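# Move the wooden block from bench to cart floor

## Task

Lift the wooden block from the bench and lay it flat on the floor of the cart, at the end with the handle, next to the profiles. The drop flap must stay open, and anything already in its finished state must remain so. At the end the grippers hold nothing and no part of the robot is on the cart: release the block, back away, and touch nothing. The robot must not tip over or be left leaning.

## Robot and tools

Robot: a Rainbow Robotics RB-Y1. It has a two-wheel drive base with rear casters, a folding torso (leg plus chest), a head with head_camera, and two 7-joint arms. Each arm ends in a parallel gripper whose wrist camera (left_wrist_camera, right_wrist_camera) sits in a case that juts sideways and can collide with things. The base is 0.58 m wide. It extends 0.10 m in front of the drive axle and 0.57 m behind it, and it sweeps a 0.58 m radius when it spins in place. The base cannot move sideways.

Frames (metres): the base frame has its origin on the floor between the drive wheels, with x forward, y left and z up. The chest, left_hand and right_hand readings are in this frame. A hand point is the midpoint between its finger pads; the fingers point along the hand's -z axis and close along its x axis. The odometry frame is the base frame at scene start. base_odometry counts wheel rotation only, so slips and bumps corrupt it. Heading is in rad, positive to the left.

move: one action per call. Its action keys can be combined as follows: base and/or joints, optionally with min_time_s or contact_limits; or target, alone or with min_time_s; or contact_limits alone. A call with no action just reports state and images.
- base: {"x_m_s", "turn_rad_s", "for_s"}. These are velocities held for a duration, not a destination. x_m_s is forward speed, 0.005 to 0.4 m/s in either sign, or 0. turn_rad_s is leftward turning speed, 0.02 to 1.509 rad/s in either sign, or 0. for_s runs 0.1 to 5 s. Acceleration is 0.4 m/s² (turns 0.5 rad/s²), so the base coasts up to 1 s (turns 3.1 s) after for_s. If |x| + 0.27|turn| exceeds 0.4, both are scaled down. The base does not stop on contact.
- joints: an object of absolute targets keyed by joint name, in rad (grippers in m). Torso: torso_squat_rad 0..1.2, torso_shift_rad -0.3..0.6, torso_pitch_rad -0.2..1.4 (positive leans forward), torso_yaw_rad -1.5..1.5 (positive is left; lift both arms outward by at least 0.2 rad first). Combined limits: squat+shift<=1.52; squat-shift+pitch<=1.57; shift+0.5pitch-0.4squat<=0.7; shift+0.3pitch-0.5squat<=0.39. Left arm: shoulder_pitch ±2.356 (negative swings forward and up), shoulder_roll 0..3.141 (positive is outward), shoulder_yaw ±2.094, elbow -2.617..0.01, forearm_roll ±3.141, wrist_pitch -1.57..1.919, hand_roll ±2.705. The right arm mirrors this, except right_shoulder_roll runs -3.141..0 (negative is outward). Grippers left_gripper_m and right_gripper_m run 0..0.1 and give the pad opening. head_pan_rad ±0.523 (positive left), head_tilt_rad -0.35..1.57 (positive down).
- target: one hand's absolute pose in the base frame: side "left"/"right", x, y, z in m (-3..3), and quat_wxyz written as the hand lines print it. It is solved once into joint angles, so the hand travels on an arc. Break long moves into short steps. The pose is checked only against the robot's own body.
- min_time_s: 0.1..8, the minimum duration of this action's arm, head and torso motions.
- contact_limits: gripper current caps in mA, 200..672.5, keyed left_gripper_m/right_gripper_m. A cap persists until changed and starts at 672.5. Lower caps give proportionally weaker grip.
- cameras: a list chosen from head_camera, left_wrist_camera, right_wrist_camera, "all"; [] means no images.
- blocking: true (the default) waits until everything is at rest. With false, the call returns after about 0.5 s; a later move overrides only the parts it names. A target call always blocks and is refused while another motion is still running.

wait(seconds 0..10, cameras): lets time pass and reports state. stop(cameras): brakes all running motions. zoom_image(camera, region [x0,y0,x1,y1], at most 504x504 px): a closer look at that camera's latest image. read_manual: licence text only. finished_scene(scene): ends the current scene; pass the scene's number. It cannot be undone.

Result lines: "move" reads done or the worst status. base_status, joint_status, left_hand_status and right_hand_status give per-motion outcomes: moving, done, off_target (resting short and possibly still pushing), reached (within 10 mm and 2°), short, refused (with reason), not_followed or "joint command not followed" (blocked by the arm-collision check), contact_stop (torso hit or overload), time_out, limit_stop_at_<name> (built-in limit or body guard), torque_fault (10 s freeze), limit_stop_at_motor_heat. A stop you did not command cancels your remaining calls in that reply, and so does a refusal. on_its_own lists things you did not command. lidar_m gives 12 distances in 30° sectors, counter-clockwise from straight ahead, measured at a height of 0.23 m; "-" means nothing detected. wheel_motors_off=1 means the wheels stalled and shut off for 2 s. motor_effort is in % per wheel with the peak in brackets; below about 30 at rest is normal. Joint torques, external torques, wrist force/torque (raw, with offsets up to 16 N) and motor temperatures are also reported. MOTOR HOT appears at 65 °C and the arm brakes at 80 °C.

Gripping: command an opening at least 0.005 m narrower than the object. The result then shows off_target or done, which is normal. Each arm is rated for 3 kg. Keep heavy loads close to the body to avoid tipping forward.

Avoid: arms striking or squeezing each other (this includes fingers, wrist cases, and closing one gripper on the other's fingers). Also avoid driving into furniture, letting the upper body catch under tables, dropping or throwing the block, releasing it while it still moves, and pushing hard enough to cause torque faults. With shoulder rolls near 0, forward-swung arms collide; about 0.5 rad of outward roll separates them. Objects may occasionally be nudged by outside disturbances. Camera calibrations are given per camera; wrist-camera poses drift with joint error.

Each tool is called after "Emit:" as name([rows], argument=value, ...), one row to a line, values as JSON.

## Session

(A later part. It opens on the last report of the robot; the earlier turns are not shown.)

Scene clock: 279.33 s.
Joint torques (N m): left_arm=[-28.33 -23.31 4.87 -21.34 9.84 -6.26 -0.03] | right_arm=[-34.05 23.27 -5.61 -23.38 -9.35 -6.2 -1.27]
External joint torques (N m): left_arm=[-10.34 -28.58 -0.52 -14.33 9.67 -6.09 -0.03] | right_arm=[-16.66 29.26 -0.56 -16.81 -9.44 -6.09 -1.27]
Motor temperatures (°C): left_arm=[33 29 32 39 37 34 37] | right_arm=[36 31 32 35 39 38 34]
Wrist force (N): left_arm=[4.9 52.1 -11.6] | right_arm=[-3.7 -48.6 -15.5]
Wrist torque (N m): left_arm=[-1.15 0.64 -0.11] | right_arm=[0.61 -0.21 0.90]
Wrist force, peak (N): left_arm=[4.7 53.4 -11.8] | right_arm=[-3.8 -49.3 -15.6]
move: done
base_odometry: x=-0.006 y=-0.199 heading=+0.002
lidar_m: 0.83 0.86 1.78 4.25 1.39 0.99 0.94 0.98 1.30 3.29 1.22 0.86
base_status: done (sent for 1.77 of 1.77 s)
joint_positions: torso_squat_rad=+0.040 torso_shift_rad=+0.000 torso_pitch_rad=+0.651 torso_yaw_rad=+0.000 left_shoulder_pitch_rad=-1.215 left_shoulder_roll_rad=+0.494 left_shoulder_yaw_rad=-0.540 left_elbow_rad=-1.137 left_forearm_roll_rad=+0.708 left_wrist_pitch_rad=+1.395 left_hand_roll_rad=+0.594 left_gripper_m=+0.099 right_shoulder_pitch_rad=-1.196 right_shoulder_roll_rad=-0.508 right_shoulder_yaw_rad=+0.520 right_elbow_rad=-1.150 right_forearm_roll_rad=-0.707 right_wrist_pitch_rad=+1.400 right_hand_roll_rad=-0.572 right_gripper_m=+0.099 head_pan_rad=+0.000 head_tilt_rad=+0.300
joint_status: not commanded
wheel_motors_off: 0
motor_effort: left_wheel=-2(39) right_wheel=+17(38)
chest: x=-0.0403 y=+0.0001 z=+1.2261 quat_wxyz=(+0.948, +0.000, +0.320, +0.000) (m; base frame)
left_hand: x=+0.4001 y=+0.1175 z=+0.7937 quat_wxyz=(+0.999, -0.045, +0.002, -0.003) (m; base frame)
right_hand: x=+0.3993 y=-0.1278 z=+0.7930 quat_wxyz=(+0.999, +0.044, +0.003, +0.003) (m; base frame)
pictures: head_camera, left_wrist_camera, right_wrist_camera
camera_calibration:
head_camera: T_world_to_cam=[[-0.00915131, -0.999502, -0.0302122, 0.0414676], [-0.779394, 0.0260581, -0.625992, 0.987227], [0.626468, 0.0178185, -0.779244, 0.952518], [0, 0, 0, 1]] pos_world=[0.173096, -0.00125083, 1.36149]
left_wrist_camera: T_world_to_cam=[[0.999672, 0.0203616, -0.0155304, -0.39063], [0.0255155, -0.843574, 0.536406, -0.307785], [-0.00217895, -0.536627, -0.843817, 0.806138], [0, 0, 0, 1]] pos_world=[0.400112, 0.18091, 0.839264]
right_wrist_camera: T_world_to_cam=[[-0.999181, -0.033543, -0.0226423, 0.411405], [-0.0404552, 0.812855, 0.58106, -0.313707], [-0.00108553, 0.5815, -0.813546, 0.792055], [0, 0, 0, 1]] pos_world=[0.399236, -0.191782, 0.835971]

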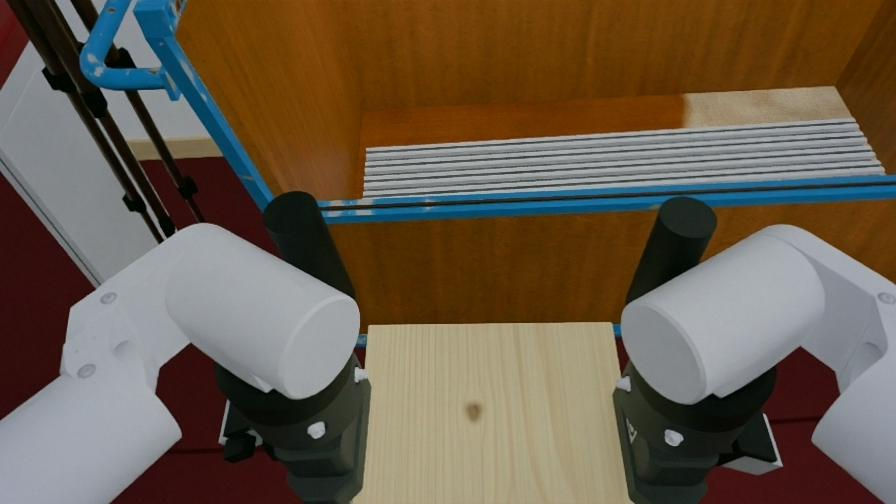

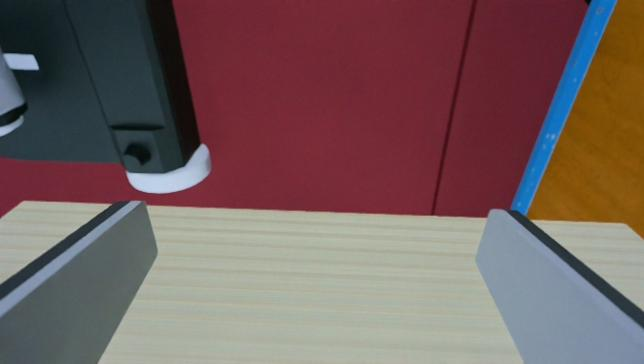

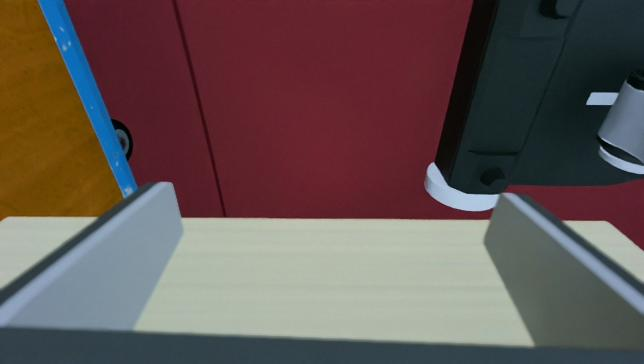

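Emit:
move(base={"x_m_s":0.3,"for_s":1.567}, cameras=[])

Emit:
move(joints={"torso_squat_rad":0.56,"torso_shift_rad":0.135}, min_time_s=3)

Scene clock: 286.70 s.
Joint torques (N m): left_arm=[-28.34 -23.27 4.94 -21.31 9.83 -6.32 -0.02] | right_arm=[-34.2 23.02 -5.77 -23.33 -9.09 -6.35 -1.2]
External joint torques (N m): left_arm=[-10.34 -28.53 -0.46 -14.31 9.66 -6.15 -0.02] | right_arm=[-16.81 29.01 -0.72 -16.76 -9.18 -6.24 -1.2]
Motor temperatures (°C): left_arm=[33 29 32 39 37 34 37] | right_arm=[37 31 32 35 39 38 34]
Wrist force (N): left_arm=[4.9 52.4 -12.1] | right_arm=[-3.8 -48.4 -15.3]
Wrist torque (N m): left_arm=[-1.18 0.57 -0.07] | right_arm=[0.62 -0.21 0.96]
Wrist force, peak (N): left_arm=[5.3 52.9 -12.8] | right_arm=[-2.4 -49.2 -15.9]
move: done
base_odometry: x=+0.464 y=-0.198 heading=+0.002
lidar_m: 0.36 0.37 0.83 3.98 2.08 1.48 1.41 1.46 1.95 4.90 0.54 0.39
base_status: done (sent for 1.57 of 1.57 s)
joint_positions: torso_squat_rad=+0.040 torso_shift_rad=+0.000 torso_pitch_rad=+0.651 torso_yaw_rad=+0.000 left_shoulder_pitch_rad=-1.215 left_shoulder_roll_rad=+0.494 left_shoulder_yaw_rad=-0.540 left_elbow_rad=-1.137 left_forearm_roll_rad=+0.708 left_wrist_pitch_rad=+1.395 left_hand_roll_rad=+0.594 left_gripper_m=+0.099 right_shoulder_pitch_rad=-1.196 right_shoulder_roll_rad=-0.508 right_shoulder_yaw_rad=+0.520 right_elbow_rad=-1.150 right_forearm_roll_rad=-0.707 right_wrist_pitch_rad=+1.400 right_hand_roll_rad=-0.572 right_gripper_m=+0.099 head_pan_rad=+0.000 head_tilt_rad=+0.300
joint_status: not commanded
wheel_motors_off: 0
motor_effort: left_wheel=+3(33) right_wheel=-3(44)
chest: x=-0.0402 y=+0.0001 z=+1.2261 quat_wxyz=(+0.947, +0.000, +0.320, +0.000) (m; base frame)
left_hand: x=+0.4001 y=+0.1175 z=+0.7936 quat_wxyz=(+0.999, -0.045, +0.002, -0.003) (m; base frame)
right_hand: x=+0.3993 y=-0.1278 z=+0.7929 quat_wxyz=(+0.999, +0.044, +0.003, +0.003) (m; base frame)
pictures: none
No camera images: "cameras" was empty.

Scene clock: 290.00 s.
Joint torques (N m): left_arm=[-27.97 -23.59 4.56 -21.1 9.93 -6.38 0.01] | right_arm=[-34.54 22.99 -5.71 -23.3 -9.05 -6.18 -1.23]
External joint torques (N m): left_arm=[-9.97 -28.86 -0.83 -14.1 9.76 -6.21 0.01] | right_arm=[-17.15 28.98 -0.67 -16.73 -9.14 -6.07 -1.23]
Motor temperatures (°C): left_arm=[33 29 31 39 37 34 37] | right_arm=[37 31 32 35 39 38 34]
Wrist force (N): left_arm=[5.3 52.2 -11.5] | right_arm=[-3.4 -48.5 -14.9]
Wrist torque (N m): left_arm=[-1.17 0.65 -0.06] | right_arm=[0.56 -0.20 0.92]
Wrist force, peak (N): left_arm=[5.2 53.0 -12.6] | right_arm=[-3.4 -48.9 -15.6]
move: done
base_odometry: x=+0.464 y=-0.198 heading=+0.002
lidar_m: 0.35 0.37 0.82 3.98 2.09 1.48 1.41 1.45 1.95 4.90 0.55 0.37
base_status: not commanded
joint_positions: torso_squat_rad=+0.560 torso_shift_rad=+0.135 torso_pitch_rad=+0.651 torso_yaw_rad=+0.000 left_shoulder_pitch_rad=-1.215 left_shoulder_roll_rad=+0.494 left_shoulder_yaw_rad=-0.540 left_elbow_rad=-1.137 left_forearm_roll_rad=+0.708 left_wrist_pitch_rad=+1.395 left_hand_roll_rad=+0.594 left_gripper_m=+0.099 right_shoulder_pitch_rad=-1.196 right_shoulder_roll_rad=-0.508 right_shoulder_yaw_rad=+0.520 right_elbow_rad=-1.150 right_forearm_roll_rad=-0.707 right_wrist_pitch_rad=+1.400 right_hand_roll_rad=-0.572 right_gripper_m=+0.099 head_pan_rad=+0.000 head_tilt_rad=+0.300
joint_status: all done
wheel_motors_off: 0
motor_effort: left_wheel=+2(5) right_wheel=-3(6)
chest: x=+0.0395 y=+0.0001 z=+1.1144 quat_wxyz=(+0.948, +0.000, +0.320, +0.000) (m; base frame)
left_hand: x=+0.4799 y=+0.1175 z=+0.6819 quat_wxyz=(+0.999, -0.045, +0.002, -0.003) (m; base frame)
right_hand: x=+0.4791 y=-0.1278 z=+0.6813 quat_wxyz=(+0.999, +0.044, +0.003, +0.003) (m; base frame)
pictures: head_camera, left_wrist_camera, right_wrist_camera
camera_calibration:
head_camera: T_world_to_cam=[[-0.00915239, -0.999502, -0.0302129, 0.0388204], [-0.779344, 0.0260608, -0.626054, 0.979423], [0.626529, 0.0178164, -0.779194, 0.815392], [0, 0, 0, 1]] pos_world=[0.252796, -0.00125082, 1.24969]
left_wrist_camera: T_world_to_cam=[[0.999675, 0.0202765, -0.0154776, -0.472163], [0.0254156, -0.843531, 0.536479, -0.249916], [-0.00217788, -0.536697, -0.843772, 0.712037], [0, 0, 0, 1]] pos_world=[0.479912, 0.18091, 0.727564]
right_wrist_camera: T_world_to_cam=[[-0.999181, -0.033543, -0.0226423, 0.48861], [-0.0404552, 0.812855, 0.58106, -0.245575], [-0.00108553, 0.5815, -0.813546, 0.701269], [0, 0, 0, 1]] pos_world=[0.479036, -0.191782, 0.724271]

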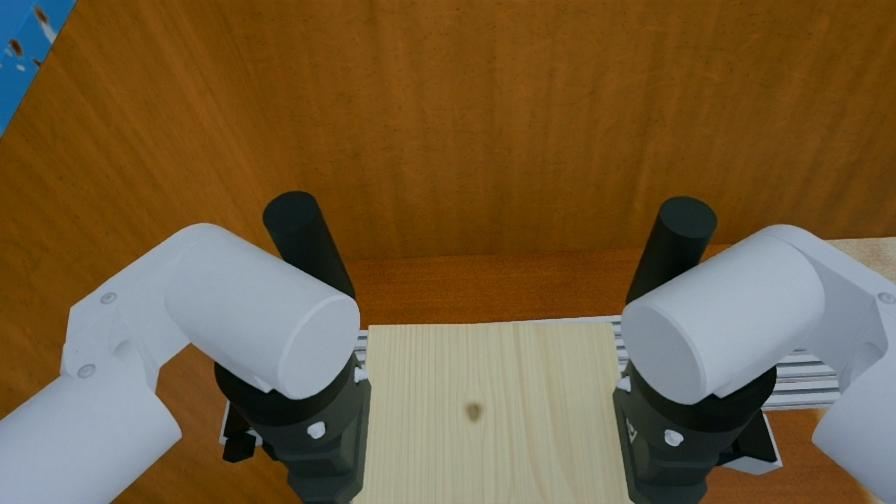

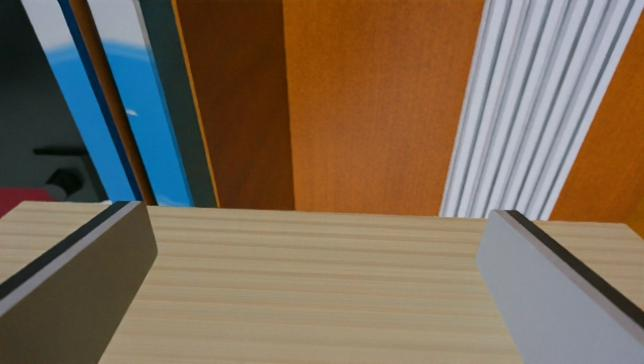

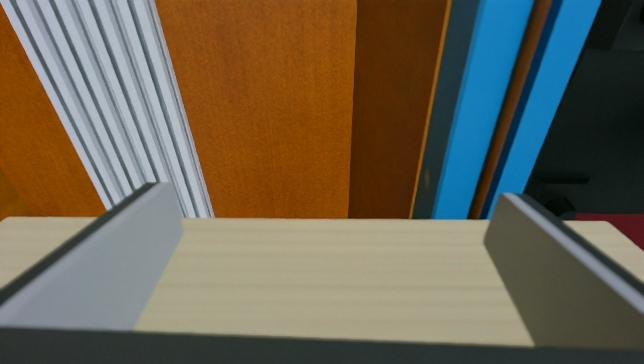

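Emit:
move(joints={"torso_squat_rad":0.95,"torso_shift_rad":0.23}, min_time_s=2)

Scene clock: 309.50 s.
Joint torques (N m): left_arm=[-20.69 -19.86 3.38 -17.03 10.68 -5.27 2.31] | right_arm=[1.93 27.38 7.38 -7.36 -9.94 1.39 -1.36]
External joint torques (N m): left_arm=[-2.48 -25.18 -2.08 -10.01 10.52 -5.07 2.31] | right_arm=[19.94 33.76 12.64 -0.77 -10.08 1.57 -1.36]
External joint torques when the fault began: right_arm=[63.38 56.06 33.1 12.61 -15.41 8.32 -1.28]
Motor temperatures (°C): left_arm=[33 29 31 39 38 34 37] | right_arm=[36 32 32 35 40 38 34]
Wrist force (N): left_arm=[12.6 52.8 2.2] | right_arm=[41.1 -36.5 28.3]
Wrist torque (N m): left_arm=[-1.67 1.18 -2.47] | right_arm=[1.25 3.28 1.34]
Wrist force, peak (N): left_arm=[23.6 89.5 30.1] | right_arm=[88.4 -62.5 109.9]
move: contact_stop
TORQUE FAULT: right_shoulder_pitch_rad reached its load limit. The robot stopped for 10 seconds, dropped its targets and accepts commands again. The stop added 9.4 s to the call.
base_odometry: x=+0.464 y=-0.198 heading=+0.002
lidar_m: 0.34 0.37 0.82 3.98 2.07 1.47 1.41 1.47 1.96 4.88 0.52 0.37
base_status: not commanded
joint_positions: torso_squat_rad=+0.730 torso_shift_rad=+0.172 torso_pitch_rad=+0.639 torso_yaw_rad=+0.001 left_shoulder_pitch_rad=-1.217 left_shoulder_roll_rad=+0.493 left_shoulder_yaw_rad=-0.540 left_elbow_rad=-1.138 left_forearm_roll_rad=+0.708 left_wrist_pitch_rad=+1.394 left_hand_roll_rad=+0.593 left_gripper_m=+0.099 right_shoulder_pitch_rad=-1.217 right_shoulder_roll_rad=-0.523 right_shoulder_yaw_rad=+0.510 right_elbow_rad=-1.156 right_forearm_roll_rad=-0.704 right_wrist_pitch_rad=+1.398 right_hand_roll_rad=-0.572 right_gripper_m=+0.099 head_pan_rad=+0.000 head_tilt_rad=+0.300
joint_status: torso_squat_rad contact_stop (moved +0.171 of +0.390); torso_shift_rad contact_stop (moved +0.037 of +0.095)
wheel_motors_off: 0
on_its_own: torso_squat_rad is held at +0.730, not at your +0.950, since a contact_stop; torso_shift_rad is held at +0.172, not at your +0.230, since a contact_stop
motor_effort: left_wheel=-9(26) right_wheel=-11(60)
chest: x=+0.0459 y=+0.0000 z=+1.0425 quat_wxyz=(+0.949, +0.000, +0.314, +0.000) (m; base frame)
left_hand: x=+0.4921 y=+0.1166 z=+0.6163 quat_wxyz=(+0.999, -0.045, -0.005, -0.004) (m; base frame)
right_hand: x=+0.5062 y=-0.1308 z=+0.6267 quat_wxyz=(+0.999, +0.044, -0.020, +0.002) (m; base frame)
pictures: head_camera, left_wrist_camera, right_wrist_camera
camera_calibration:
head_camera: T_world_to_cam=[[-0.00827353, -0.999496, -0.0306642, 0.0370742], [-0.772082, 0.0258725, -0.634996, 0.948511], [0.635469, 0.0184216, -0.771907, 0.747384], [0, 0, 0, 1]] pos_world=[0.257696, -0.0012529, 1.18035]
left_wrist_camera: T_world_to_cam=[[0.99982, 0.0189257, -0.00126783, -0.493999], [0.0166345, -0.842735, 0.538072, -0.212461], [0.00911494, -0.537996, -0.842898, 0.650209], [0, 0, 0, 1]] pos_world=[0.491518, 0.180111, 0.661754]
right_wrist_camera: T_world_to_cam=[[-0.997164, -0.0293432, -0.0693081, 0.543102], [-0.064123, 0.813367, 0.578206, -0.196371], [0.0394065, 0.58101, -0.812942, 0.637732], [0, 0, 0, 1]] pos_world=[0.503839, -0.19487, 0.669624]

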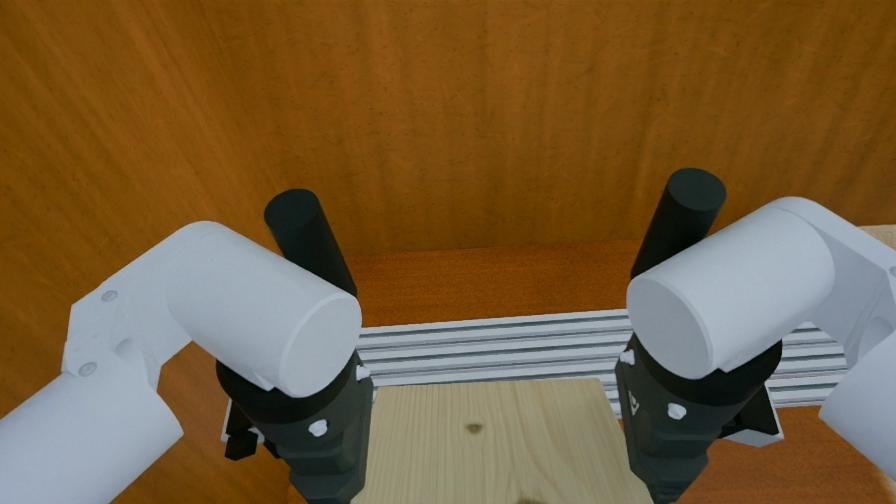

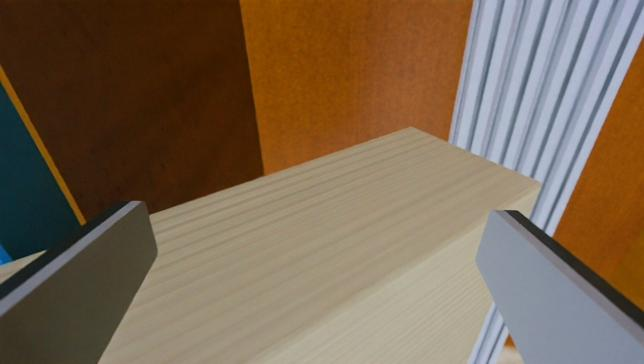

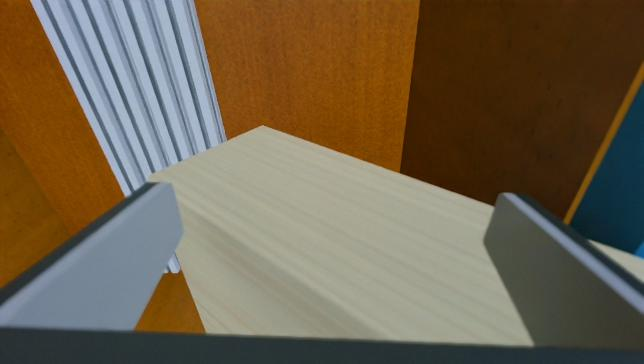

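Emit:
move(joints={"torso_squat_rad":0.5,"torso_shift_rad":0.15}, min_time_s=2)

Scene clock: 313.27 s.
Joint torques (N m): left_arm=[-28.14 -14.22 8.4 -17.64 7.74 -5.46 2.32] | right_arm=[-27.94 16.78 -5.09 -18.14 -7.77 -3.82 -1.71]
External joint torques (N m): left_arm=[-10 -19.49 2.97 -10.63 7.58 -5.28 2.32] | right_arm=[-10.12 23.09 0.12 -11.57 -7.9 -3.66 -1.71]
Motor temperatures (°C): left_arm=[33 29 31 39 38 34 37] | right_arm=[36 32 32 34 40 38 34]
Wrist force (N): left_arm=[-0.4 39.7 -14.0] | right_arm=[0.5 -36.4 -14.3]
Wrist torque (N m): left_arm=[-0.97 -0.11 -2.02] | right_arm=[0.48 -0.30 2.03]
Wrist force, peak (N): left_arm=[13.8 54.0 3.0] | right_arm=[42.1 -36.8 29.5]
move: done
base_odometry: x=+0.464 y=-0.198 heading=+0.002
lidar_m: 0.34 0.37 0.82 3.98 2.09 1.48 1.41 1.48 1.94 4.88 0.55 0.37
base_status: not commanded
joint_positions: torso_squat_rad=+0.500 torso_shift_rad=+0.150 torso_pitch_rad=+0.642 torso_yaw_rad=+0.000 left_shoulder_pitch_rad=-1.215 left_shoulder_roll_rad=+0.491 left_shoulder_yaw_rad=-0.541 left_elbow_rad=-1.138 left_forearm_roll_rad=+0.708 left_wrist_pitch_rad=+1.395 left_hand_roll_rad=+0.593 left_gripper_m=+0.099 right_shoulder_pitch_rad=-1.209 right_shoulder_roll_rad=-0.520 right_shoulder_yaw_rad=+0.513 right_elbow_rad=-1.154 right_forearm_roll_rad=-0.704 right_wrist_pitch_rad=+1.399 right_hand_roll_rad=-0.572 right_gripper_m=+0.099 head_pan_rad=+0.000 head_tilt_rad=+0.300
joint_status: all done
wheel_motors_off: 0
motor_effort: left_wheel=-3(9) right_wheel=+4(13)
chest: x=+0.0493 y=+0.0001 z=+1.1357 quat_wxyz=(+0.949, +0.000, +0.316, +0.000) (m; base frame)
left_hand: x=+0.4929 y=+0.1159 z=+0.7072 quat_wxyz=(+0.999, -0.046, -0.002, -0.004) (m; base frame)
right_hand: x=+0.5034 y=-0.1317 z=+0.7144 quat_wxyz=(+0.999, +0.042, -0.013, +0.002) (m; base frame)
pictures: head_camera, left_wrist_camera, right_wrist_camera
camera_calibration:
head_camera: T_world_to_cam=[[-0.00847705, -0.999499, -0.0304814, 0.0397656], [-0.773793, 0.0258644, -0.632911, 1.00797], [0.633382, 0.0182211, -0.773625, 0.819251], [0, 0, 0, 1]] pos_world=[0.261396, -0.00125242, 1.27296]
left_wrist_camera: T_world_to_cam=[[0.999817, 0.0177552, -0.00708468, -0.490376], [0.0187759, -0.842433, 0.538475, -0.263395], [0.00359238, -0.538509, -0.842612, 0.729045], [0, 0, 0, 1]] pos_world=[0.492613, 0.179411, 0.752659]
right_wrist_camera: T_world_to_cam=[[-0.998066, -0.0295166, -0.0547156, 0.536382], [-0.0557168, 0.815119, 0.576608, -0.249446], [0.0275802, 0.578541, -0.815187, 0.716879], [0, 0, 0, 1]] pos_world=[0.501675, -0.195584, 0.757571]

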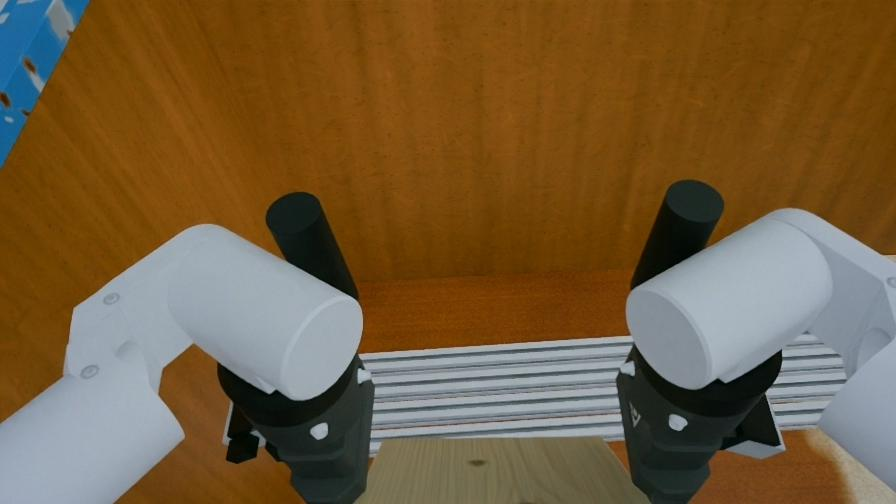

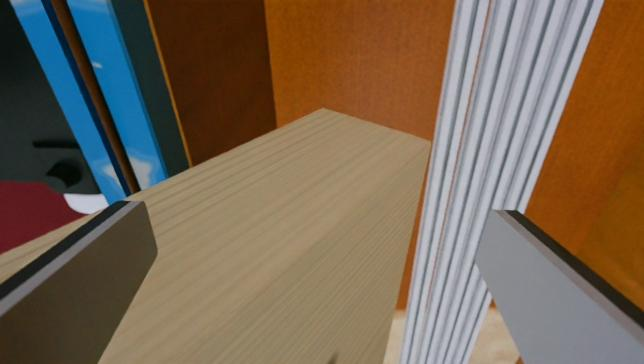

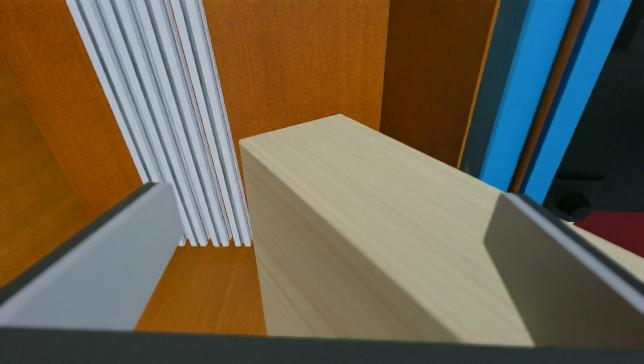

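Emit:
move(target={"side":"left","x":0.493,"y":0.108,"z":0.707,"quat_wxyz":[0.9987,-0.048,-0.002,-0.005]}, cameras=[])

Emit:
move(base={"x_m_s":0.15,"for_s":0.9}, cameras=["left_wrist_camera","right_wrist_camera"])

Scene clock: 328.40 s.
Joint torques (N m): left_arm=[-29.86 -20.06 8.08 -19.3 9.2 -6.57 2.57] | right_arm=[-30.03 20.43 -5.77 -20.84 -9.38 -4.96 -2.3]
External joint torques (N m): left_arm=[-11.66 -25.2 2.72 -12.29 9.05 -6.4 2.57] | right_arm=[-12.23 26.76 -0.57 -14.28 -9.51 -4.81 -2.3]
Motor temperatures (°C): left_arm=[33 29 31 39 37 34 37] | right_arm=[36 31 32 35 39 37 34]
Wrist force (N): left_arm=[-0.1 50.7 -13.7] | right_arm=[1.2 -46.3 -14.6]
Wrist torque (N m): left_arm=[-1.31 -0.05 -2.58] | right_arm=[0.65 -0.28 2.51]
Wrist force, peak (N): left_arm=[-1.2 55.5 -12.8] | right_arm=[1.6 -51.2 -14.4]
move: done
base_odometry: x=+0.464 y=-0.198 heading=+0.002
lidar_m: 0.35 0.37 0.82 3.97 2.08 1.46 1.40 1.47 1.98 4.88 0.53 0.37
base_status: not commanded
joint_positions: torso_squat_rad=+0.500 torso_shift_rad=+0.150 torso_pitch_rad=+0.642 torso_yaw_rad=+0.000 left_shoulder_pitch_rad=-1.221 left_shoulder_roll_rad=+0.482 left_shoulder_yaw_rad=-0.546 left_elbow_rad=-1.124 left_forearm_roll_rad=+0.702 left_wrist_pitch_rad=+1.393 left_hand_roll_rad=+0.599 left_gripper_m=+0.099 right_shoulder_pitch_rad=-1.209 right_shoulder_roll_rad=-0.521 right_shoulder_yaw_rad=+0.513 right_elbow_rad=-1.153 right_forearm_roll_rad=-0.704 right_wrist_pitch_rad=+1.400 right_hand_roll_rad=-0.572 right_gripper_m=+0.099 head_pan_rad=+0.000 head_tilt_rad=+0.300
joint_status: all done
wheel_motors_off: 0
motor_effort: left_wheel=-4(5) right_wheel=+4(6)
chest: x=+0.0493 y=+0.0001 z=+1.1357 quat_wxyz=(+0.949, +0.000, +0.316, +0.000) (m; base frame)
left_hand: x=+0.4925 y=+0.1137 z=+0.7054 quat_wxyz=(+0.999, -0.043, -0.001, -0.003) (m; base frame)
left_hand_status: reached (checked arc, planned for 0.1 s): 6 mm and 0.6 deg off.
right_hand: x=+0.5033 y=-0.1325 z=+0.7141 quat_wxyz=(+0.999, +0.042, -0.013, +0.002) (m; base frame)
pictures: none
No camera images: "cameras" was empty.

Scene clock: 330.00 s.
Joint torques (N m): left_arm=[-29.07 -19.91 8.13 -19.44 9.25 -6.56 2.61] | right_arm=[-30.55 20.06 -5.41 -20.69 -9.48 -5.16 -2.26]
External joint torques (N m): left_arm=[-10.87 -25.04 2.77 -12.43 9.09 -6.38 2.61] | right_arm=[-12.75 26.4 -0.21 -14.12 -9.61 -4.99 -2.26]
Motor temperatures (°C): left_arm=[33 29 31 39 37 34 37] | right_arm=[36 31 32 35 39 37 34]
Wrist force (N): left_arm=[-0.7 49.7 -13.1] | right_arm=[0.9 -46.6 -14.0]
Wrist torque (N m): left_arm=[-1.29 -0.01 -2.56] | right_arm=[0.69 -0.13 2.54]
Wrist force, peak (N): left_arm=[0.5 51.4 -13.8] | right_arm=[1.4 -47.1 -14.7]
move: done
base_odometry: x=+0.599 y=-0.198 heading=+0.001
lidar_m: 0.21 0.22 0.31 1.54 2.28 1.62 1.53 1.60 2.16 4.61 0.34 0.23
base_status: done (sent for 0.9 of 0.9 s)
joint_positions: torso_squat_rad=+0.500 torso_shift_rad=+0.150 torso_pitch_rad=+0.642 torso_yaw_rad=+0.000 left_shoulder_pitch_rad=-1.221 left_shoulder_roll_rad=+0.482 left_shoulder_yaw_rad=-0.546 left_elbow_rad=-1.124 left_forearm_roll_rad=+0.702 left_wrist_pitch_rad=+1.393 left_hand_roll_rad=+0.599 left_gripper_m=+0.099 right_shoulder_pitch_rad=-1.209 right_shoulder_roll_rad=-0.521 right_shoulder_yaw_rad=+0.513 right_elbow_rad=-1.153 right_forearm_roll_rad=-0.704 right_wrist_pitch_rad=+1.400 right_hand_roll_rad=-0.572 right_gripper_m=+0.099 head_pan_rad=+0.000 head_tilt_rad=+0.300
joint_status: not commanded
wheel_motors_off: 0
motor_effort: left_wheel=-4(21) right_wheel=+4(28)
chest: x=+0.0493 y=+0.0001 z=+1.1357 quat_wxyz=(+0.949, +0.000, +0.316, +0.000) (m; base frame)
left_hand: x=+0.4926 y=+0.1137 z=+0.7054 quat_wxyz=(+0.999, -0.043, -0.001, -0.003) (m; base frame)
right_hand: x=+0.5032 y=-0.1326 z=+0.7140 quat_wxyz=(+0.999, +0.042, -0.013, +0.002) (m; base frame)
pictures: left_wrist_camera, right_wrist_camera
camera_calibration:
left_wrist_camera: T_world_to_cam=[[0.99975, 0.0203776, -0.0092534, -0.488748], [0.0221704, -0.845286, 0.533854, -0.262347], [0.00305688, -0.533926, -0.845526, 0.728212], [0, 0, 0, 1]] pos_world=[0.492215, 0.177012, 0.751254]
right_wrist_camera: T_world_to_cam=[[-0.998135, -0.0288742, -0.0537912, 0.535599], [-0.0546121, 0.816129, 0.575284, -0.247983], [0.0272897, 0.577148, -0.816183, 0.717736], [0, 0, 0, 1]] pos_world=[0.50147, -0.196389, 0.757275]

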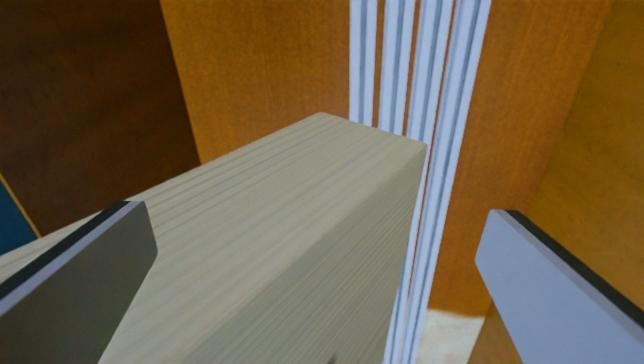

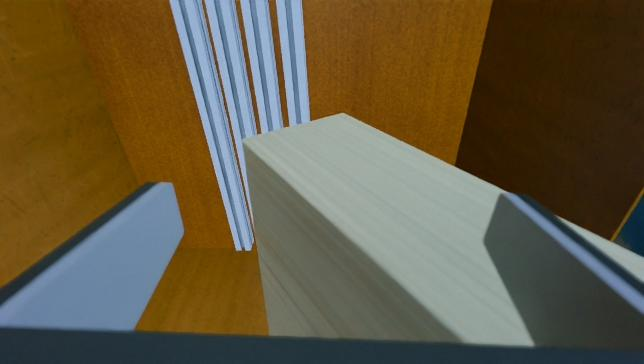

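Emit:
move(joints={"torso_squat_rad":0.95,"torso_shift_rad":0.2}, min_time_s=2.5)

Scene clock: 334.70 s.
Joint torques (N m): left_arm=[-29.08 -19.05 9.45 -19.59 9.46 -6.58 2.67] | right_arm=[-30.77 20.59 -6.27 -20.8 -9.42 -5.13 -2.53]
External joint torques (N m): left_arm=[-10.87 -24.18 4.09 -12.58 9.3 -6.41 2.67] | right_arm=[-12.97 26.93 -1.06 -14.24 -9.55 -4.98 -2.53]
Motor temperatures (°C): left_arm=[33 29 32 39 37 34 38] | right_arm=[36 31 32 35 39 38 34]
Wrist force (N): left_arm=[-0.1 51.0 -13.5] | right_arm=[1.1 -46.7 -13.2]
Wrist torque (N m): left_arm=[-1.33 0.02 -2.59] | right_arm=[0.64 -0.20 2.59]
Wrist force, peak (N): left_arm=[1.7 54.9 -10.3] | right_arm=[1.4 -52.0 -12.7]
move: done
base_odometry: x=+0.599 y=-0.198 heading=+0.001
lidar_m: 0.21 0.22 0.31 1.54 2.27 1.62 1.54 1.60 2.14 4.59 0.34 0.24
base_status: not commanded
joint_positions: torso_squat_rad=+0.950 torso_shift_rad=+0.200 torso_pitch_rad=+0.642 torso_yaw_rad=+0.000 left_shoulder_pitch_rad=-1.221 left_shoulder_roll_rad=+0.482 left_shoulder_yaw_rad=-0.546 left_elbow_rad=-1.124 left_forearm_roll_rad=+0.702 left_wrist_pitch_rad=+1.393 left_hand_roll_rad=+0.599 left_gripper_m=+0.099 right_shoulder_pitch_rad=-1.209 right_shoulder_roll_rad=-0.521 right_shoulder_yaw_rad=+0.513 right_elbow_rad=-1.153 right_forearm_roll_rad=-0.704 right_wrist_pitch_rad=+1.400 right_hand_roll_rad=-0.572 right_gripper_m=+0.099 head_pan_rad=+0.000 head_tilt_rad=+0.300
joint_status: all done
wheel_motors_off: 0
motor_effort: left_wheel=-6(18) right_wheel=+5(25)
chest: x=+0.0383 y=+0.0000 z=+0.9274 quat_wxyz=(+0.949, +0.000, +0.315, +0.000) (m; base frame)
left_hand: x=+0.4815 y=+0.1136 z=+0.4972 quat_wxyz=(+0.999, -0.043, -0.001, -0.003) (m; base frame)
right_hand: x=+0.4922 y=-0.1328 z=+0.5057 quat_wxyz=(+0.999, +0.042, -0.013, +0.002) (m; base frame)
pictures: head_camera, left_wrist_camera, right_wrist_camera
camera_calibration:
head_camera: T_world_to_cam=[[-0.00863034, -0.999494, -0.030608, 0.0334], [-0.773655, 0.0260671, -0.633071, 0.867822], [0.633549, 0.0182164, -0.773488, 0.664964], [0, 0, 0, 1]] pos_world=[0.250396, -0.00135181, 1.06476]
left_wrist_camera: T_world_to_cam=[[0.999759, 0.019882, -0.00928334, -0.479574], [0.0217681, -0.845445, 0.533618, -0.15072], [0.00276084, -0.533692, -0.845675, 0.552197], [0, 0, 0, 1]] pos_world=[0.481215, 0.176813, 0.542954]
right_wrist_camera: T_world_to_cam=[[-0.998132, -0.0288259, -0.0538689, 0.51346], [-0.0546136, 0.816212, 0.575165, -0.128506], [0.0273888, 0.577033, -0.816261, 0.548112], [0, 0, 0, 1]] pos_world=[0.49047, -0.196589, 0.548974]

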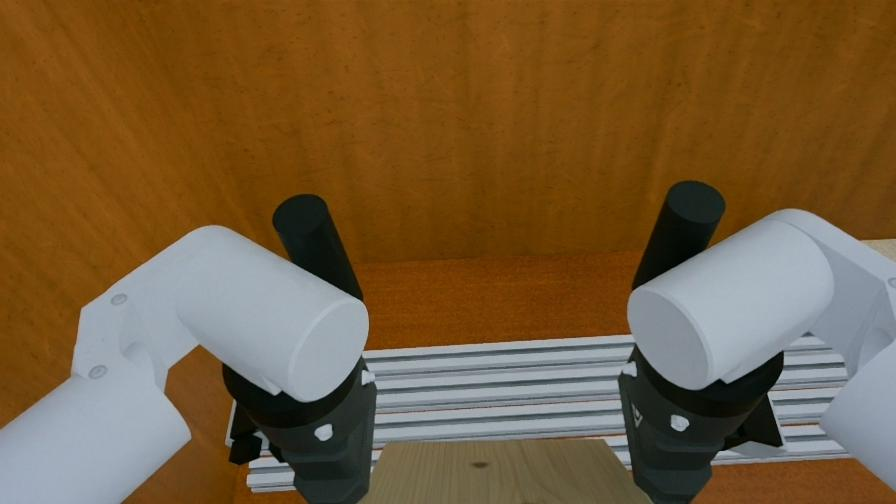

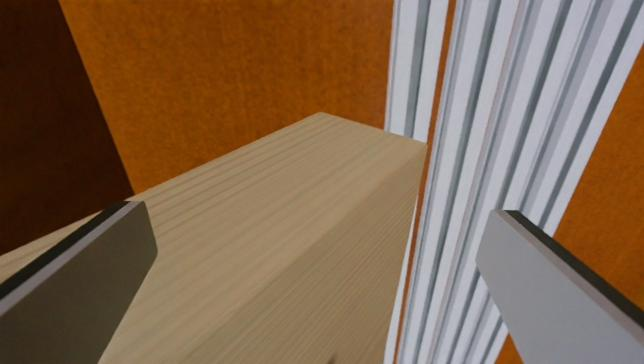

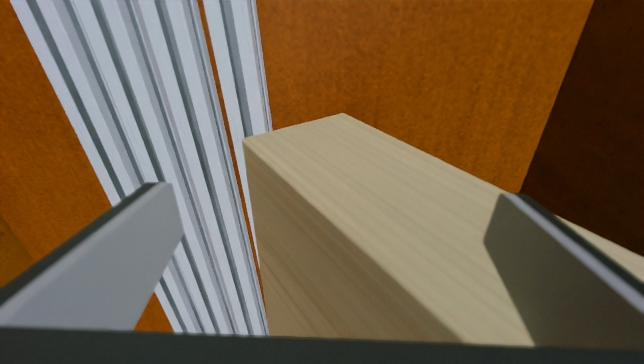

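Emit:
move(joints={"torso_squat_rad":1.03,"torso_shift_rad":0.22}, min_time_s=1.2, cameras=["left_wrist_camera","right_wrist_camera"])

Scene clock: 339.00 s.
Joint torques (N m): left_arm=[-29.24 -18.99 9.58 -19.82 9.43 -6.67 2.59] | right_arm=[-30.73 20.7 -5.81 -20.9 -9.45 -5.03 -2.54]
External joint torques (N m): left_arm=[-11.04 -24.12 4.22 -12.82 9.27 -6.49 2.59] | right_arm=[-12.92 27.04 -0.61 -14.34 -9.58 -4.87 -2.55]
Motor temperatures (°C): left_arm=[33 29 32 39 37 34 38] | right_arm=[36 31 32 35 39 38 34]
Wrist force (N): left_arm=[0.0 51.0 -13.7] | right_arm=[1.4 -47.2 -13.7]
Wrist torque (N m): left_arm=[-1.28 -0.01 -2.66] | right_arm=[0.70 -0.23 2.64]
Wrist force, peak (N): left_arm=[-1.3 51.9 -14.4] | right_arm=[1.2 -47.6 -14.4]
move: done
base_odometry: x=+0.599 y=-0.198 heading=+0.001
lidar_m: 0.22 0.23 0.32 1.53 2.28 1.61 1.54 1.60 2.14 4.61 0.35 0.24
base_status: not commanded
joint_positions: torso_squat_rad=+1.030 torso_shift_rad=+0.220 torso_pitch_rad=+0.642 torso_yaw_rad=+0.000 left_shoulder_pitch_rad=-1.221 left_shoulder_roll_rad=+0.482 left_shoulder_yaw_rad=-0.546 left_elbow_rad=-1.124 left_forearm_roll_rad=+0.702 left_wrist_pitch_rad=+1.393 left_hand_roll_rad=+0.599 left_gripper_m=+0.099 right_shoulder_pitch_rad=-1.209 right_shoulder_roll_rad=-0.521 right_shoulder_yaw_rad=+0.513 right_elbow_rad=-1.153 right_forearm_roll_rad=-0.704 right_wrist_pitch_rad=+1.400 right_hand_roll_rad=-0.572 right_gripper_m=+0.099 head_pan_rad=+0.000 head_tilt_rad=+0.300
joint_status: all done
wheel_motors_off: 0
motor_effort: left_wheel=-6(7) right_wheel=+6(7)
chest: x=+0.0360 y=+0.0000 z=+0.8801 quat_wxyz=(+0.949, +0.000, +0.315, +0.000) (m; base frame)
left_hand: x=+0.4793 y=+0.1136 z=+0.4498 quat_wxyz=(+0.999, -0.043, -0.001, -0.003) (m; base frame)
right_hand: x=+0.4899 y=-0.1328 z=+0.4584 quat_wxyz=(+0.999, +0.042, -0.013, +0.002) (m; base frame)
pictures: left_wrist_camera, right_wrist_camera
camera_calibration:
left_wrist_camera: T_world_to_cam=[[0.999759, 0.0199362, -0.00919936, -0.477865], [0.0217692, -0.845444, 0.53362, -0.125434], [0.00286083, -0.533692, -0.845674, 0.512155], [0, 0, 0, 1]] pos_world=[0.479015, 0.176813, 0.495654]
right_wrist_camera: T_world_to_cam=[[-0.998129, -0.0287691, -0.0539509, 0.508668], [-0.0546144, 0.816215, 0.575161, -0.101423], [0.0274887, 0.577031, -0.816259, 0.509515], [0, 0, 0, 1]] pos_world=[0.488171, -0.196589, 0.501674]

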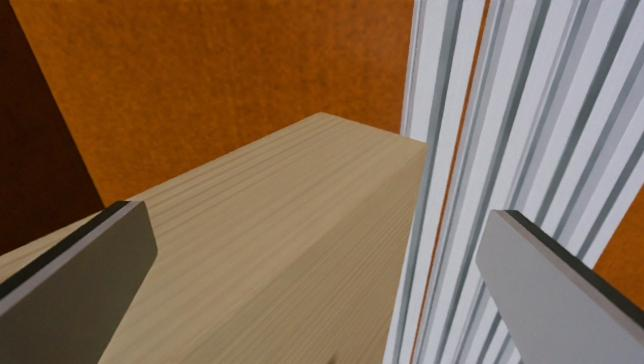

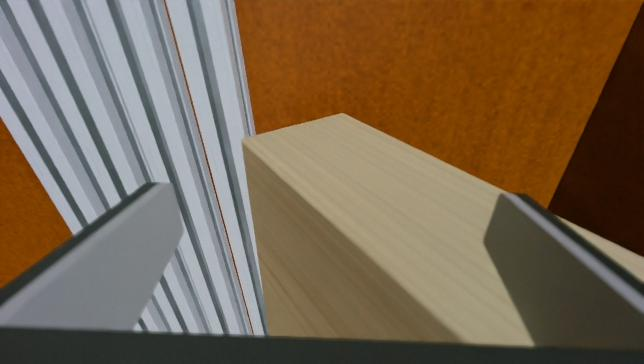

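Emit:
move(base={"x_m_s":-0.03,"for_s":1.4}, joints={"torso_squat_rad":1.124,"torso_shift_rad":0.26}, min_time_s=1.6)

Scene clock: 345.67 s.
Joint torques (N m): left_arm=[-19.02 -22.79 3.52 -14.21 7.43 -9.89 2.88] | right_arm=[-10.59 31.21 2.14 -13.5 -11.31 -4.37 -2.83]
External joint torques (N m): left_arm=[-0.7 -27.96 -1.88 -7.2 7.27 -9.7 2.88] | right_arm=[7.37 37.63 7.4 -6.93 -11.45 -4.19 -2.84]
Motor temperatures (°C): left_arm=[33 29 32 39 37 34 38] | right_arm=[36 32 32 35 40 38 34]
Wrist force (N): left_arm=[-5.3 54.0 32.5] | right_arm=[20.8 -55.1 34.2]
Wrist torque (N m): left_arm=[-1.94 2.25 -2.85] | right_arm=[1.53 2.85 2.75]
Wrist force, peak (N): left_arm=[-5.9 54.7 34.3] | right_arm=[20.8 -55.7 37.3]
move: done
base_odometry: x=+0.557 y=-0.198 heading=+0.001
lidar_m: 0.26 0.28 0.38 1.54 2.23 1.58 1.50 1.56 2.07 4.77 0.40 0.29
base_status: done (sent for 1.4 of 1.4 s)
joint_positions: torso_squat_rad=+1.124 torso_shift_rad=+0.259 torso_pitch_rad=+0.638 torso_yaw_rad=+0.000 left_shoulder_pitch_rad=-1.224 left_shoulder_roll_rad=+0.482 left_shoulder_yaw_rad=-0.545 left_elbow_rad=-1.125 left_forearm_roll_rad=+0.702 left_wrist_pitch_rad=+1.394 left_hand_roll_rad=+0.598 left_gripper_m=+0.099 right_shoulder_pitch_rad=-1.214 right_shoulder_roll_rad=-0.524 right_shoulder_yaw_rad=+0.511 right_elbow_rad=-1.155 right_forearm_roll_rad=-0.703 right_wrist_pitch_rad=+1.400 right_hand_roll_rad=-0.572 right_gripper_m=+0.099 head_pan_rad=+0.000 head_tilt_rad=+0.300
joint_status: all done
wheel_motors_off: 0
motor_effort: left_wheel=-1(29) right_wheel=-3(17)
chest: x=+0.0338 y=+0.0000 z=+0.8213 quat_wxyz=(+0.950, +0.000, +0.314, +0.000) (m; base frame)
left_hand: x=+0.4801 y=+0.1133 z=+0.3941 quat_wxyz=(+0.999, -0.044, -0.004, -0.003) (m; base frame)
right_hand: x=+0.4927 y=-0.1329 z=+0.4041 quat_wxyz=(+0.999, +0.042, -0.018, +0.002) (m; base frame)
pictures: head_camera, left_wrist_camera, right_wrist_camera
camera_calibration:
head_camera: T_world_to_cam=[[-0.00842662, -0.999501, -0.0304343, 0.0300133], [-0.771442, 0.0258629, -0.635774, 0.799267], [0.636244, 0.0181209, -0.771275, 0.583809], [0, 0, 0, 1]] pos_world=[0.245396, -0.00125217, 0.959344]
left_wrist_camera: T_world_to_cam=[[0.999795, 0.0200612, -0.00276509, -0.481747], [0.0184278, -0.844655, 0.534993, -0.0949775], [0.00839704, -0.534935, -0.844852, 0.462057], [0, 0, 0, 1]] pos_world=[0.479519, 0.176612, 0.43985]
right_wrist_camera: T_world_to_cam=[[-0.997458, -0.028572, -0.0652802, 0.512757], [-0.0609999, 0.815915, 0.574944, -0.0667997], [0.0368358, 0.577465, -0.815584, 0.460357], [0, 0, 0, 1]] pos_world=[0.490421, -0.196686, 0.447339]

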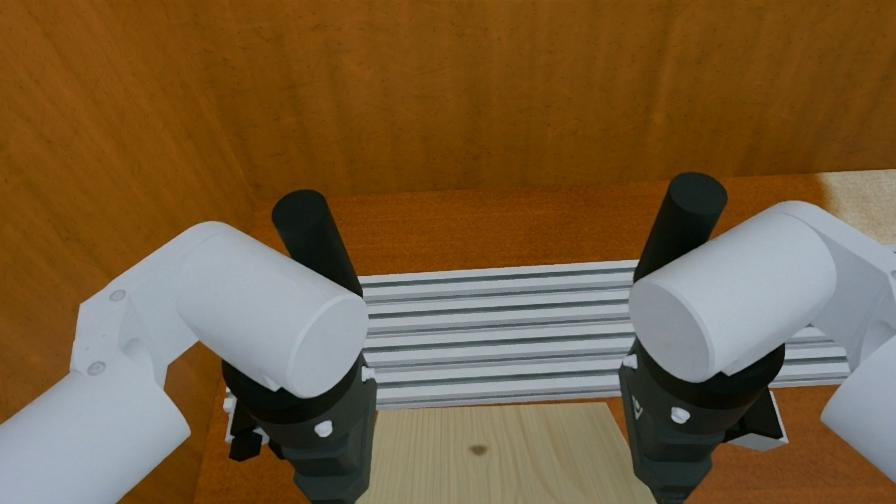

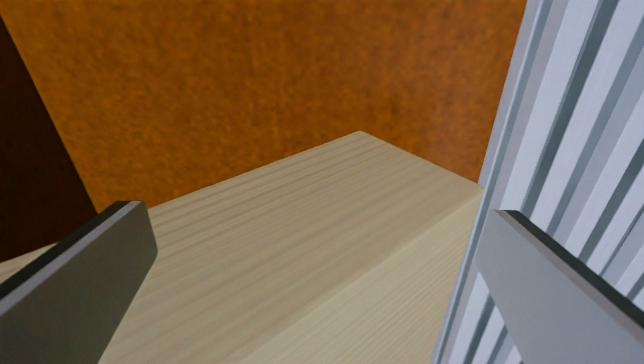

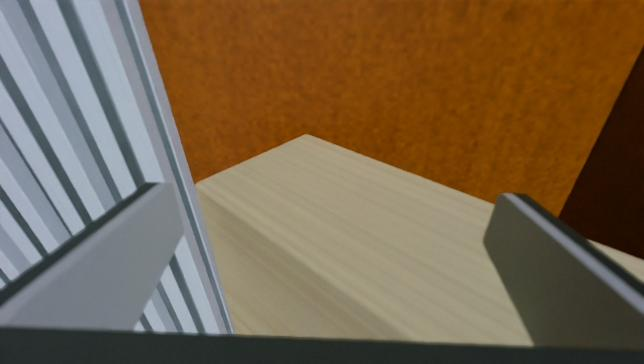

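Emit:
move(base={"x_m_s":0.05,"for_s":0.8}, cameras=["left_wrist_camera","right_wrist_camera"])

Scene clock: 349.17 s.
Joint torques (N m): left_arm=[-29.26 -19.48 8.15 -19.28 9.64 -6.88 2.85] | right_arm=[-27.82 22.78 -4.91 -19.25 -9.07 -5.43 -2.76]
External joint torques (N m): left_arm=[-11.05 -24.61 2.79 -12.27 9.48 -6.7 2.85] | right_arm=[-9.99 29.13 0.3 -12.69 -9.2 -5.27 -2.76]
Motor temperatures (°C): left_arm=[33 29 32 39 37 34 38] | right_arm=[36 32 32 35 40 38 34]
Wrist force (N): left_arm=[-0.3 49.6 -13.9] | right_arm=[0.8 -45.6 -8.5]
Wrist torque (N m): left_arm=[-1.08 -0.18 -2.55] | right_arm=[0.60 -0.09 2.55]
Wrist force, peak (N): left_arm=[-5.2 54.8 32.1] | right_arm=[20.9 -55.6 33.9]
move: done
base_odometry: x=+0.597 y=-0.198 heading=+0.001
lidar_m: 0.22 0.24 0.32 1.53 2.26 1.61 1.54 1.61 2.14 4.62 0.34 0.24
base_status: done (sent for 0.8 of 0.8 s)
joint_positions: torso_squat_rad=+1.124 torso_shift_rad=+0.260 torso_pitch_rad=+0.642 torso_yaw_rad=+0.000 left_shoulder_pitch_rad=-1.221 left_shoulder_roll_rad=+0.482 left_shoulder_yaw_rad=-0.546 left_elbow_rad=-1.124 left_forearm_roll_rad=+0.702 left_wrist_pitch_rad=+1.393 left_hand_roll_rad=+0.598 left_gripper_m=+0.099 right_shoulder_pitch_rad=-1.210 right_shoulder_roll_rad=-0.522 right_shoulder_yaw_rad=+0.513 right_elbow_rad=-1.153 right_forearm_roll_rad=-0.704 right_wrist_pitch_rad=+1.400 right_hand_roll_rad=-0.572 right_gripper_m=+0.099 head_pan_rad=+0.000 head_tilt_rad=+0.300
joint_status: not commanded
wheel_motors_off: 0
motor_effort: left_wheel=-3(23) right_wheel=+2(23)
chest: x=+0.0350 y=+0.0000 z=+0.8207 quat_wxyz=(+0.949, +0.000, +0.315, +0.000) (m; base frame)
left_hand: x=+0.4784 y=+0.1136 z=+0.3906 quat_wxyz=(+0.999, -0.043, -0.001, -0.003) (m; base frame)
right_hand: x=+0.4896 y=-0.1327 z=+0.3996 quat_wxyz=(+0.999, +0.042, -0.013, +0.002) (m; base frame)
pictures: left_wrist_camera, right_wrist_camera
camera_calibration:
left_wrist_camera: T_world_to_cam=[[0.999755, 0.0202343, -0.00892266, -0.477685], [0.0218726, -0.84529, 0.53386, -0.0938678], [0.00326004, -0.533925, -0.845526, 0.461848], [0, 0, 0, 1]] pos_world=[0.478115, 0.176912, 0.436354]
right_wrist_camera: T_world_to_cam=[[-0.998051, -0.0289274, -0.0552932, 0.50563], [-0.0555244, 0.816064, 0.575289, -0.0673473], [0.0284812, 0.577238, -0.816079, 0.460945], [0, 0, 0, 1]] pos_world=[0.487777, -0.196489, 0.44287]

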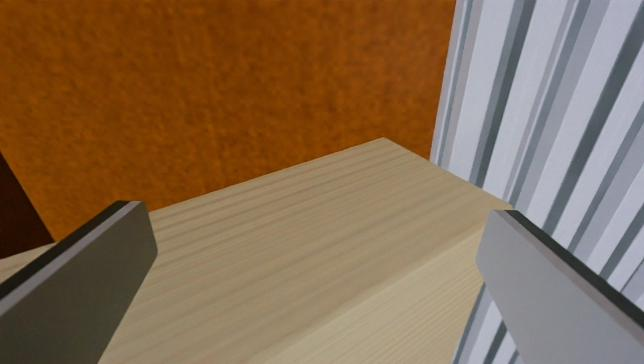

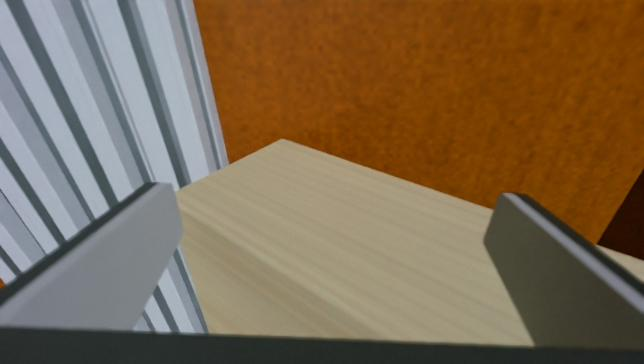

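Emit:
move(base={"x_m_s":-0.015,"for_s":0.8}, joints={"torso_squat_rad":1.195,"torso_shift_rad":0.315}, min_time_s=1.2)

Scene clock: 352.20 s.
Joint torques (N m): left_arm=[-3.37 -26.89 3.53 -17.51 9.69 -6.85 2.68] | right_arm=[-13.59 28.91 -3.52 -18.77 -9.57 -5.39 -2.72]
External joint torques (N m): left_arm=[15.26 -32.21 -1.97 -10.5 9.56 -6.63 2.68] | right_arm=[4.61 35.39 1.79 -12.21 -9.73 -5.2 -2.73]
Motor temperatures (°C): left_arm=[33 29 32 39 37 34 38] | right_arm=[36 32 32 35 40 38 34]
Wrist force (N): left_arm=[-1.0 50.7 -14.2] | right_arm=[0.5 -48.1 -11.2]
Wrist torque (N m): left_arm=[-0.93 -0.19 -2.69] | right_arm=[0.69 -0.15 2.65]
Wrist force, peak (N): left_arm=[-1.1 52.5 -13.5] | right_arm=[2.2 -48.5 -11.4]
move: contact_stop
base_odometry: x=+0.585 y=-0.198 heading=+0.001
lidar_m: 0.23 0.24 0.34 1.54 2.27 1.62 1.52 1.59 2.12 4.68 0.35 0.24
base_status: done (sent for 0.8 of 0.8 s)
joint_positions: torso_squat_rad=+1.155 torso_shift_rad=+0.277 torso_pitch_rad=+0.623 torso_yaw_rad=+0.000 left_shoulder_pitch_rad=-1.228 left_shoulder_roll_rad=+0.483 left_shoulder_yaw_rad=-0.545 left_elbow_rad=-1.124 left_forearm_roll_rad=+0.702 left_wrist_pitch_rad=+1.393 left_hand_roll_rad=+0.598 left_gripper_m=+0.099 right_shoulder_pitch_rad=-1.213 right_shoulder_roll_rad=-0.524 right_shoulder_yaw_rad=+0.513 right_elbow_rad=-1.153 right_forearm_roll_rad=-0.704 right_wrist_pitch_rad=+1.400 right_hand_roll_rad=-0.572 right_gripper_m=+0.099 head_pan_rad=+0.000 head_tilt_rad=+0.300
joint_status: torso_squat_rad contact_stop (moved +0.031 of +0.071); torso_shift_rad contact_stop (moved +0.016 of +0.055)
wheel_motors_off: 0
on_its_own: torso_squat_rad is held at +1.155, not at your +1.195, since a contact_stop; torso_shift_rad is held at +0.278, not at your +0.315, since a contact_stop; torso_pitch_rad is held at +0.627, not at your +0.650, since a contact_stop
motor_effort: left_wheel=-10(26) right_wheel=-8(28)
chest: x=+0.0296 y=-0.0002 z=+0.8038 quat_wxyz=(+0.952, +0.000, +0.306, +0.000) (m; base frame)
left_hand: x=+0.4846 y=+0.1131 z=+0.3852 quat_wxyz=(+0.999, -0.043, -0.014, -0.004) (m; base frame)
right_hand: x=+0.4941 y=-0.1332 z=+0.3930 quat_wxyz=(+0.999, +0.041, -0.025, +0.002) (m; base frame)
pictures: head_camera, left_wrist_camera, right_wrist_camera
camera_calibration:
head_camera: T_world_to_cam=[[-0.0083443, -0.999484, -0.031025, 0.0297687], [-0.761314, 0.0264656, -0.647843, 0.794321], [0.64833, 0.018214, -0.761142, 0.564498], [0, 0, 0, 1]] pos_world=[0.238995, -0.00155061, 0.945182]
left_wrist_camera: T_world_to_cam=[[0.999655, 0.0196511, 0.0174087, -0.493933], [0.00730445, -0.845115, 0.534534, -0.0848412], [0.0252165, -0.534223, -0.844968, 0.446268], [0, 0, 0, 1]] pos_world=[0.483129, 0.176412, 0.431031]
right_wrist_camera: T_world_to_cam=[[-0.996512, -0.0285014, -0.0784333, 0.518073], [-0.0684966, 0.816224, 0.573661, -0.0558567], [0.0476689, 0.577032, -0.815329, 0.445982], [0, 0, 0, 1]] pos_world=[0.49118, -0.196988, 0.436299]

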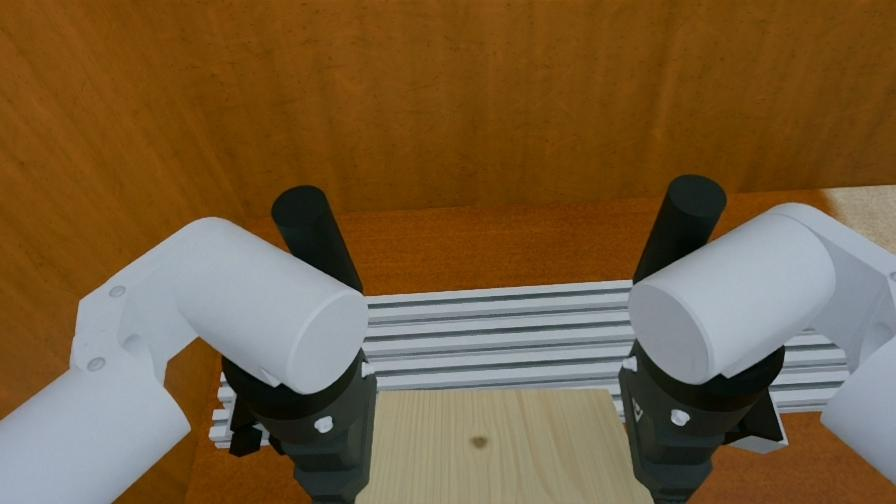

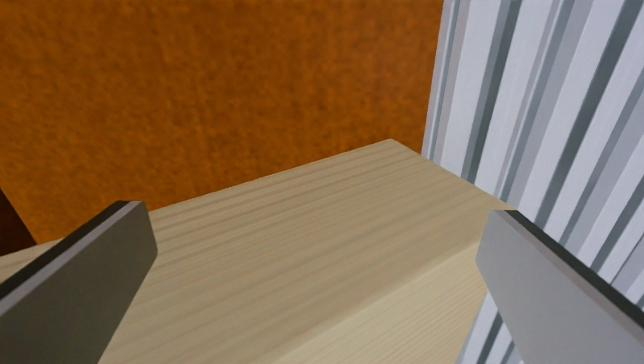

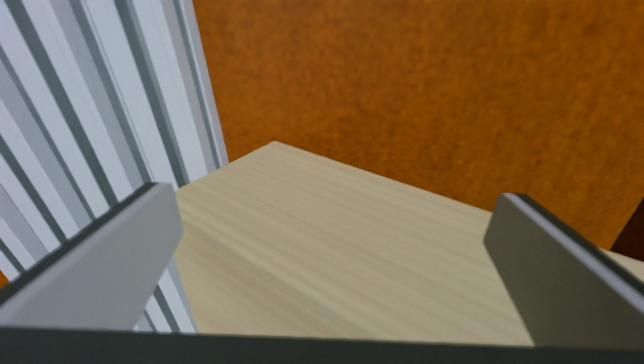

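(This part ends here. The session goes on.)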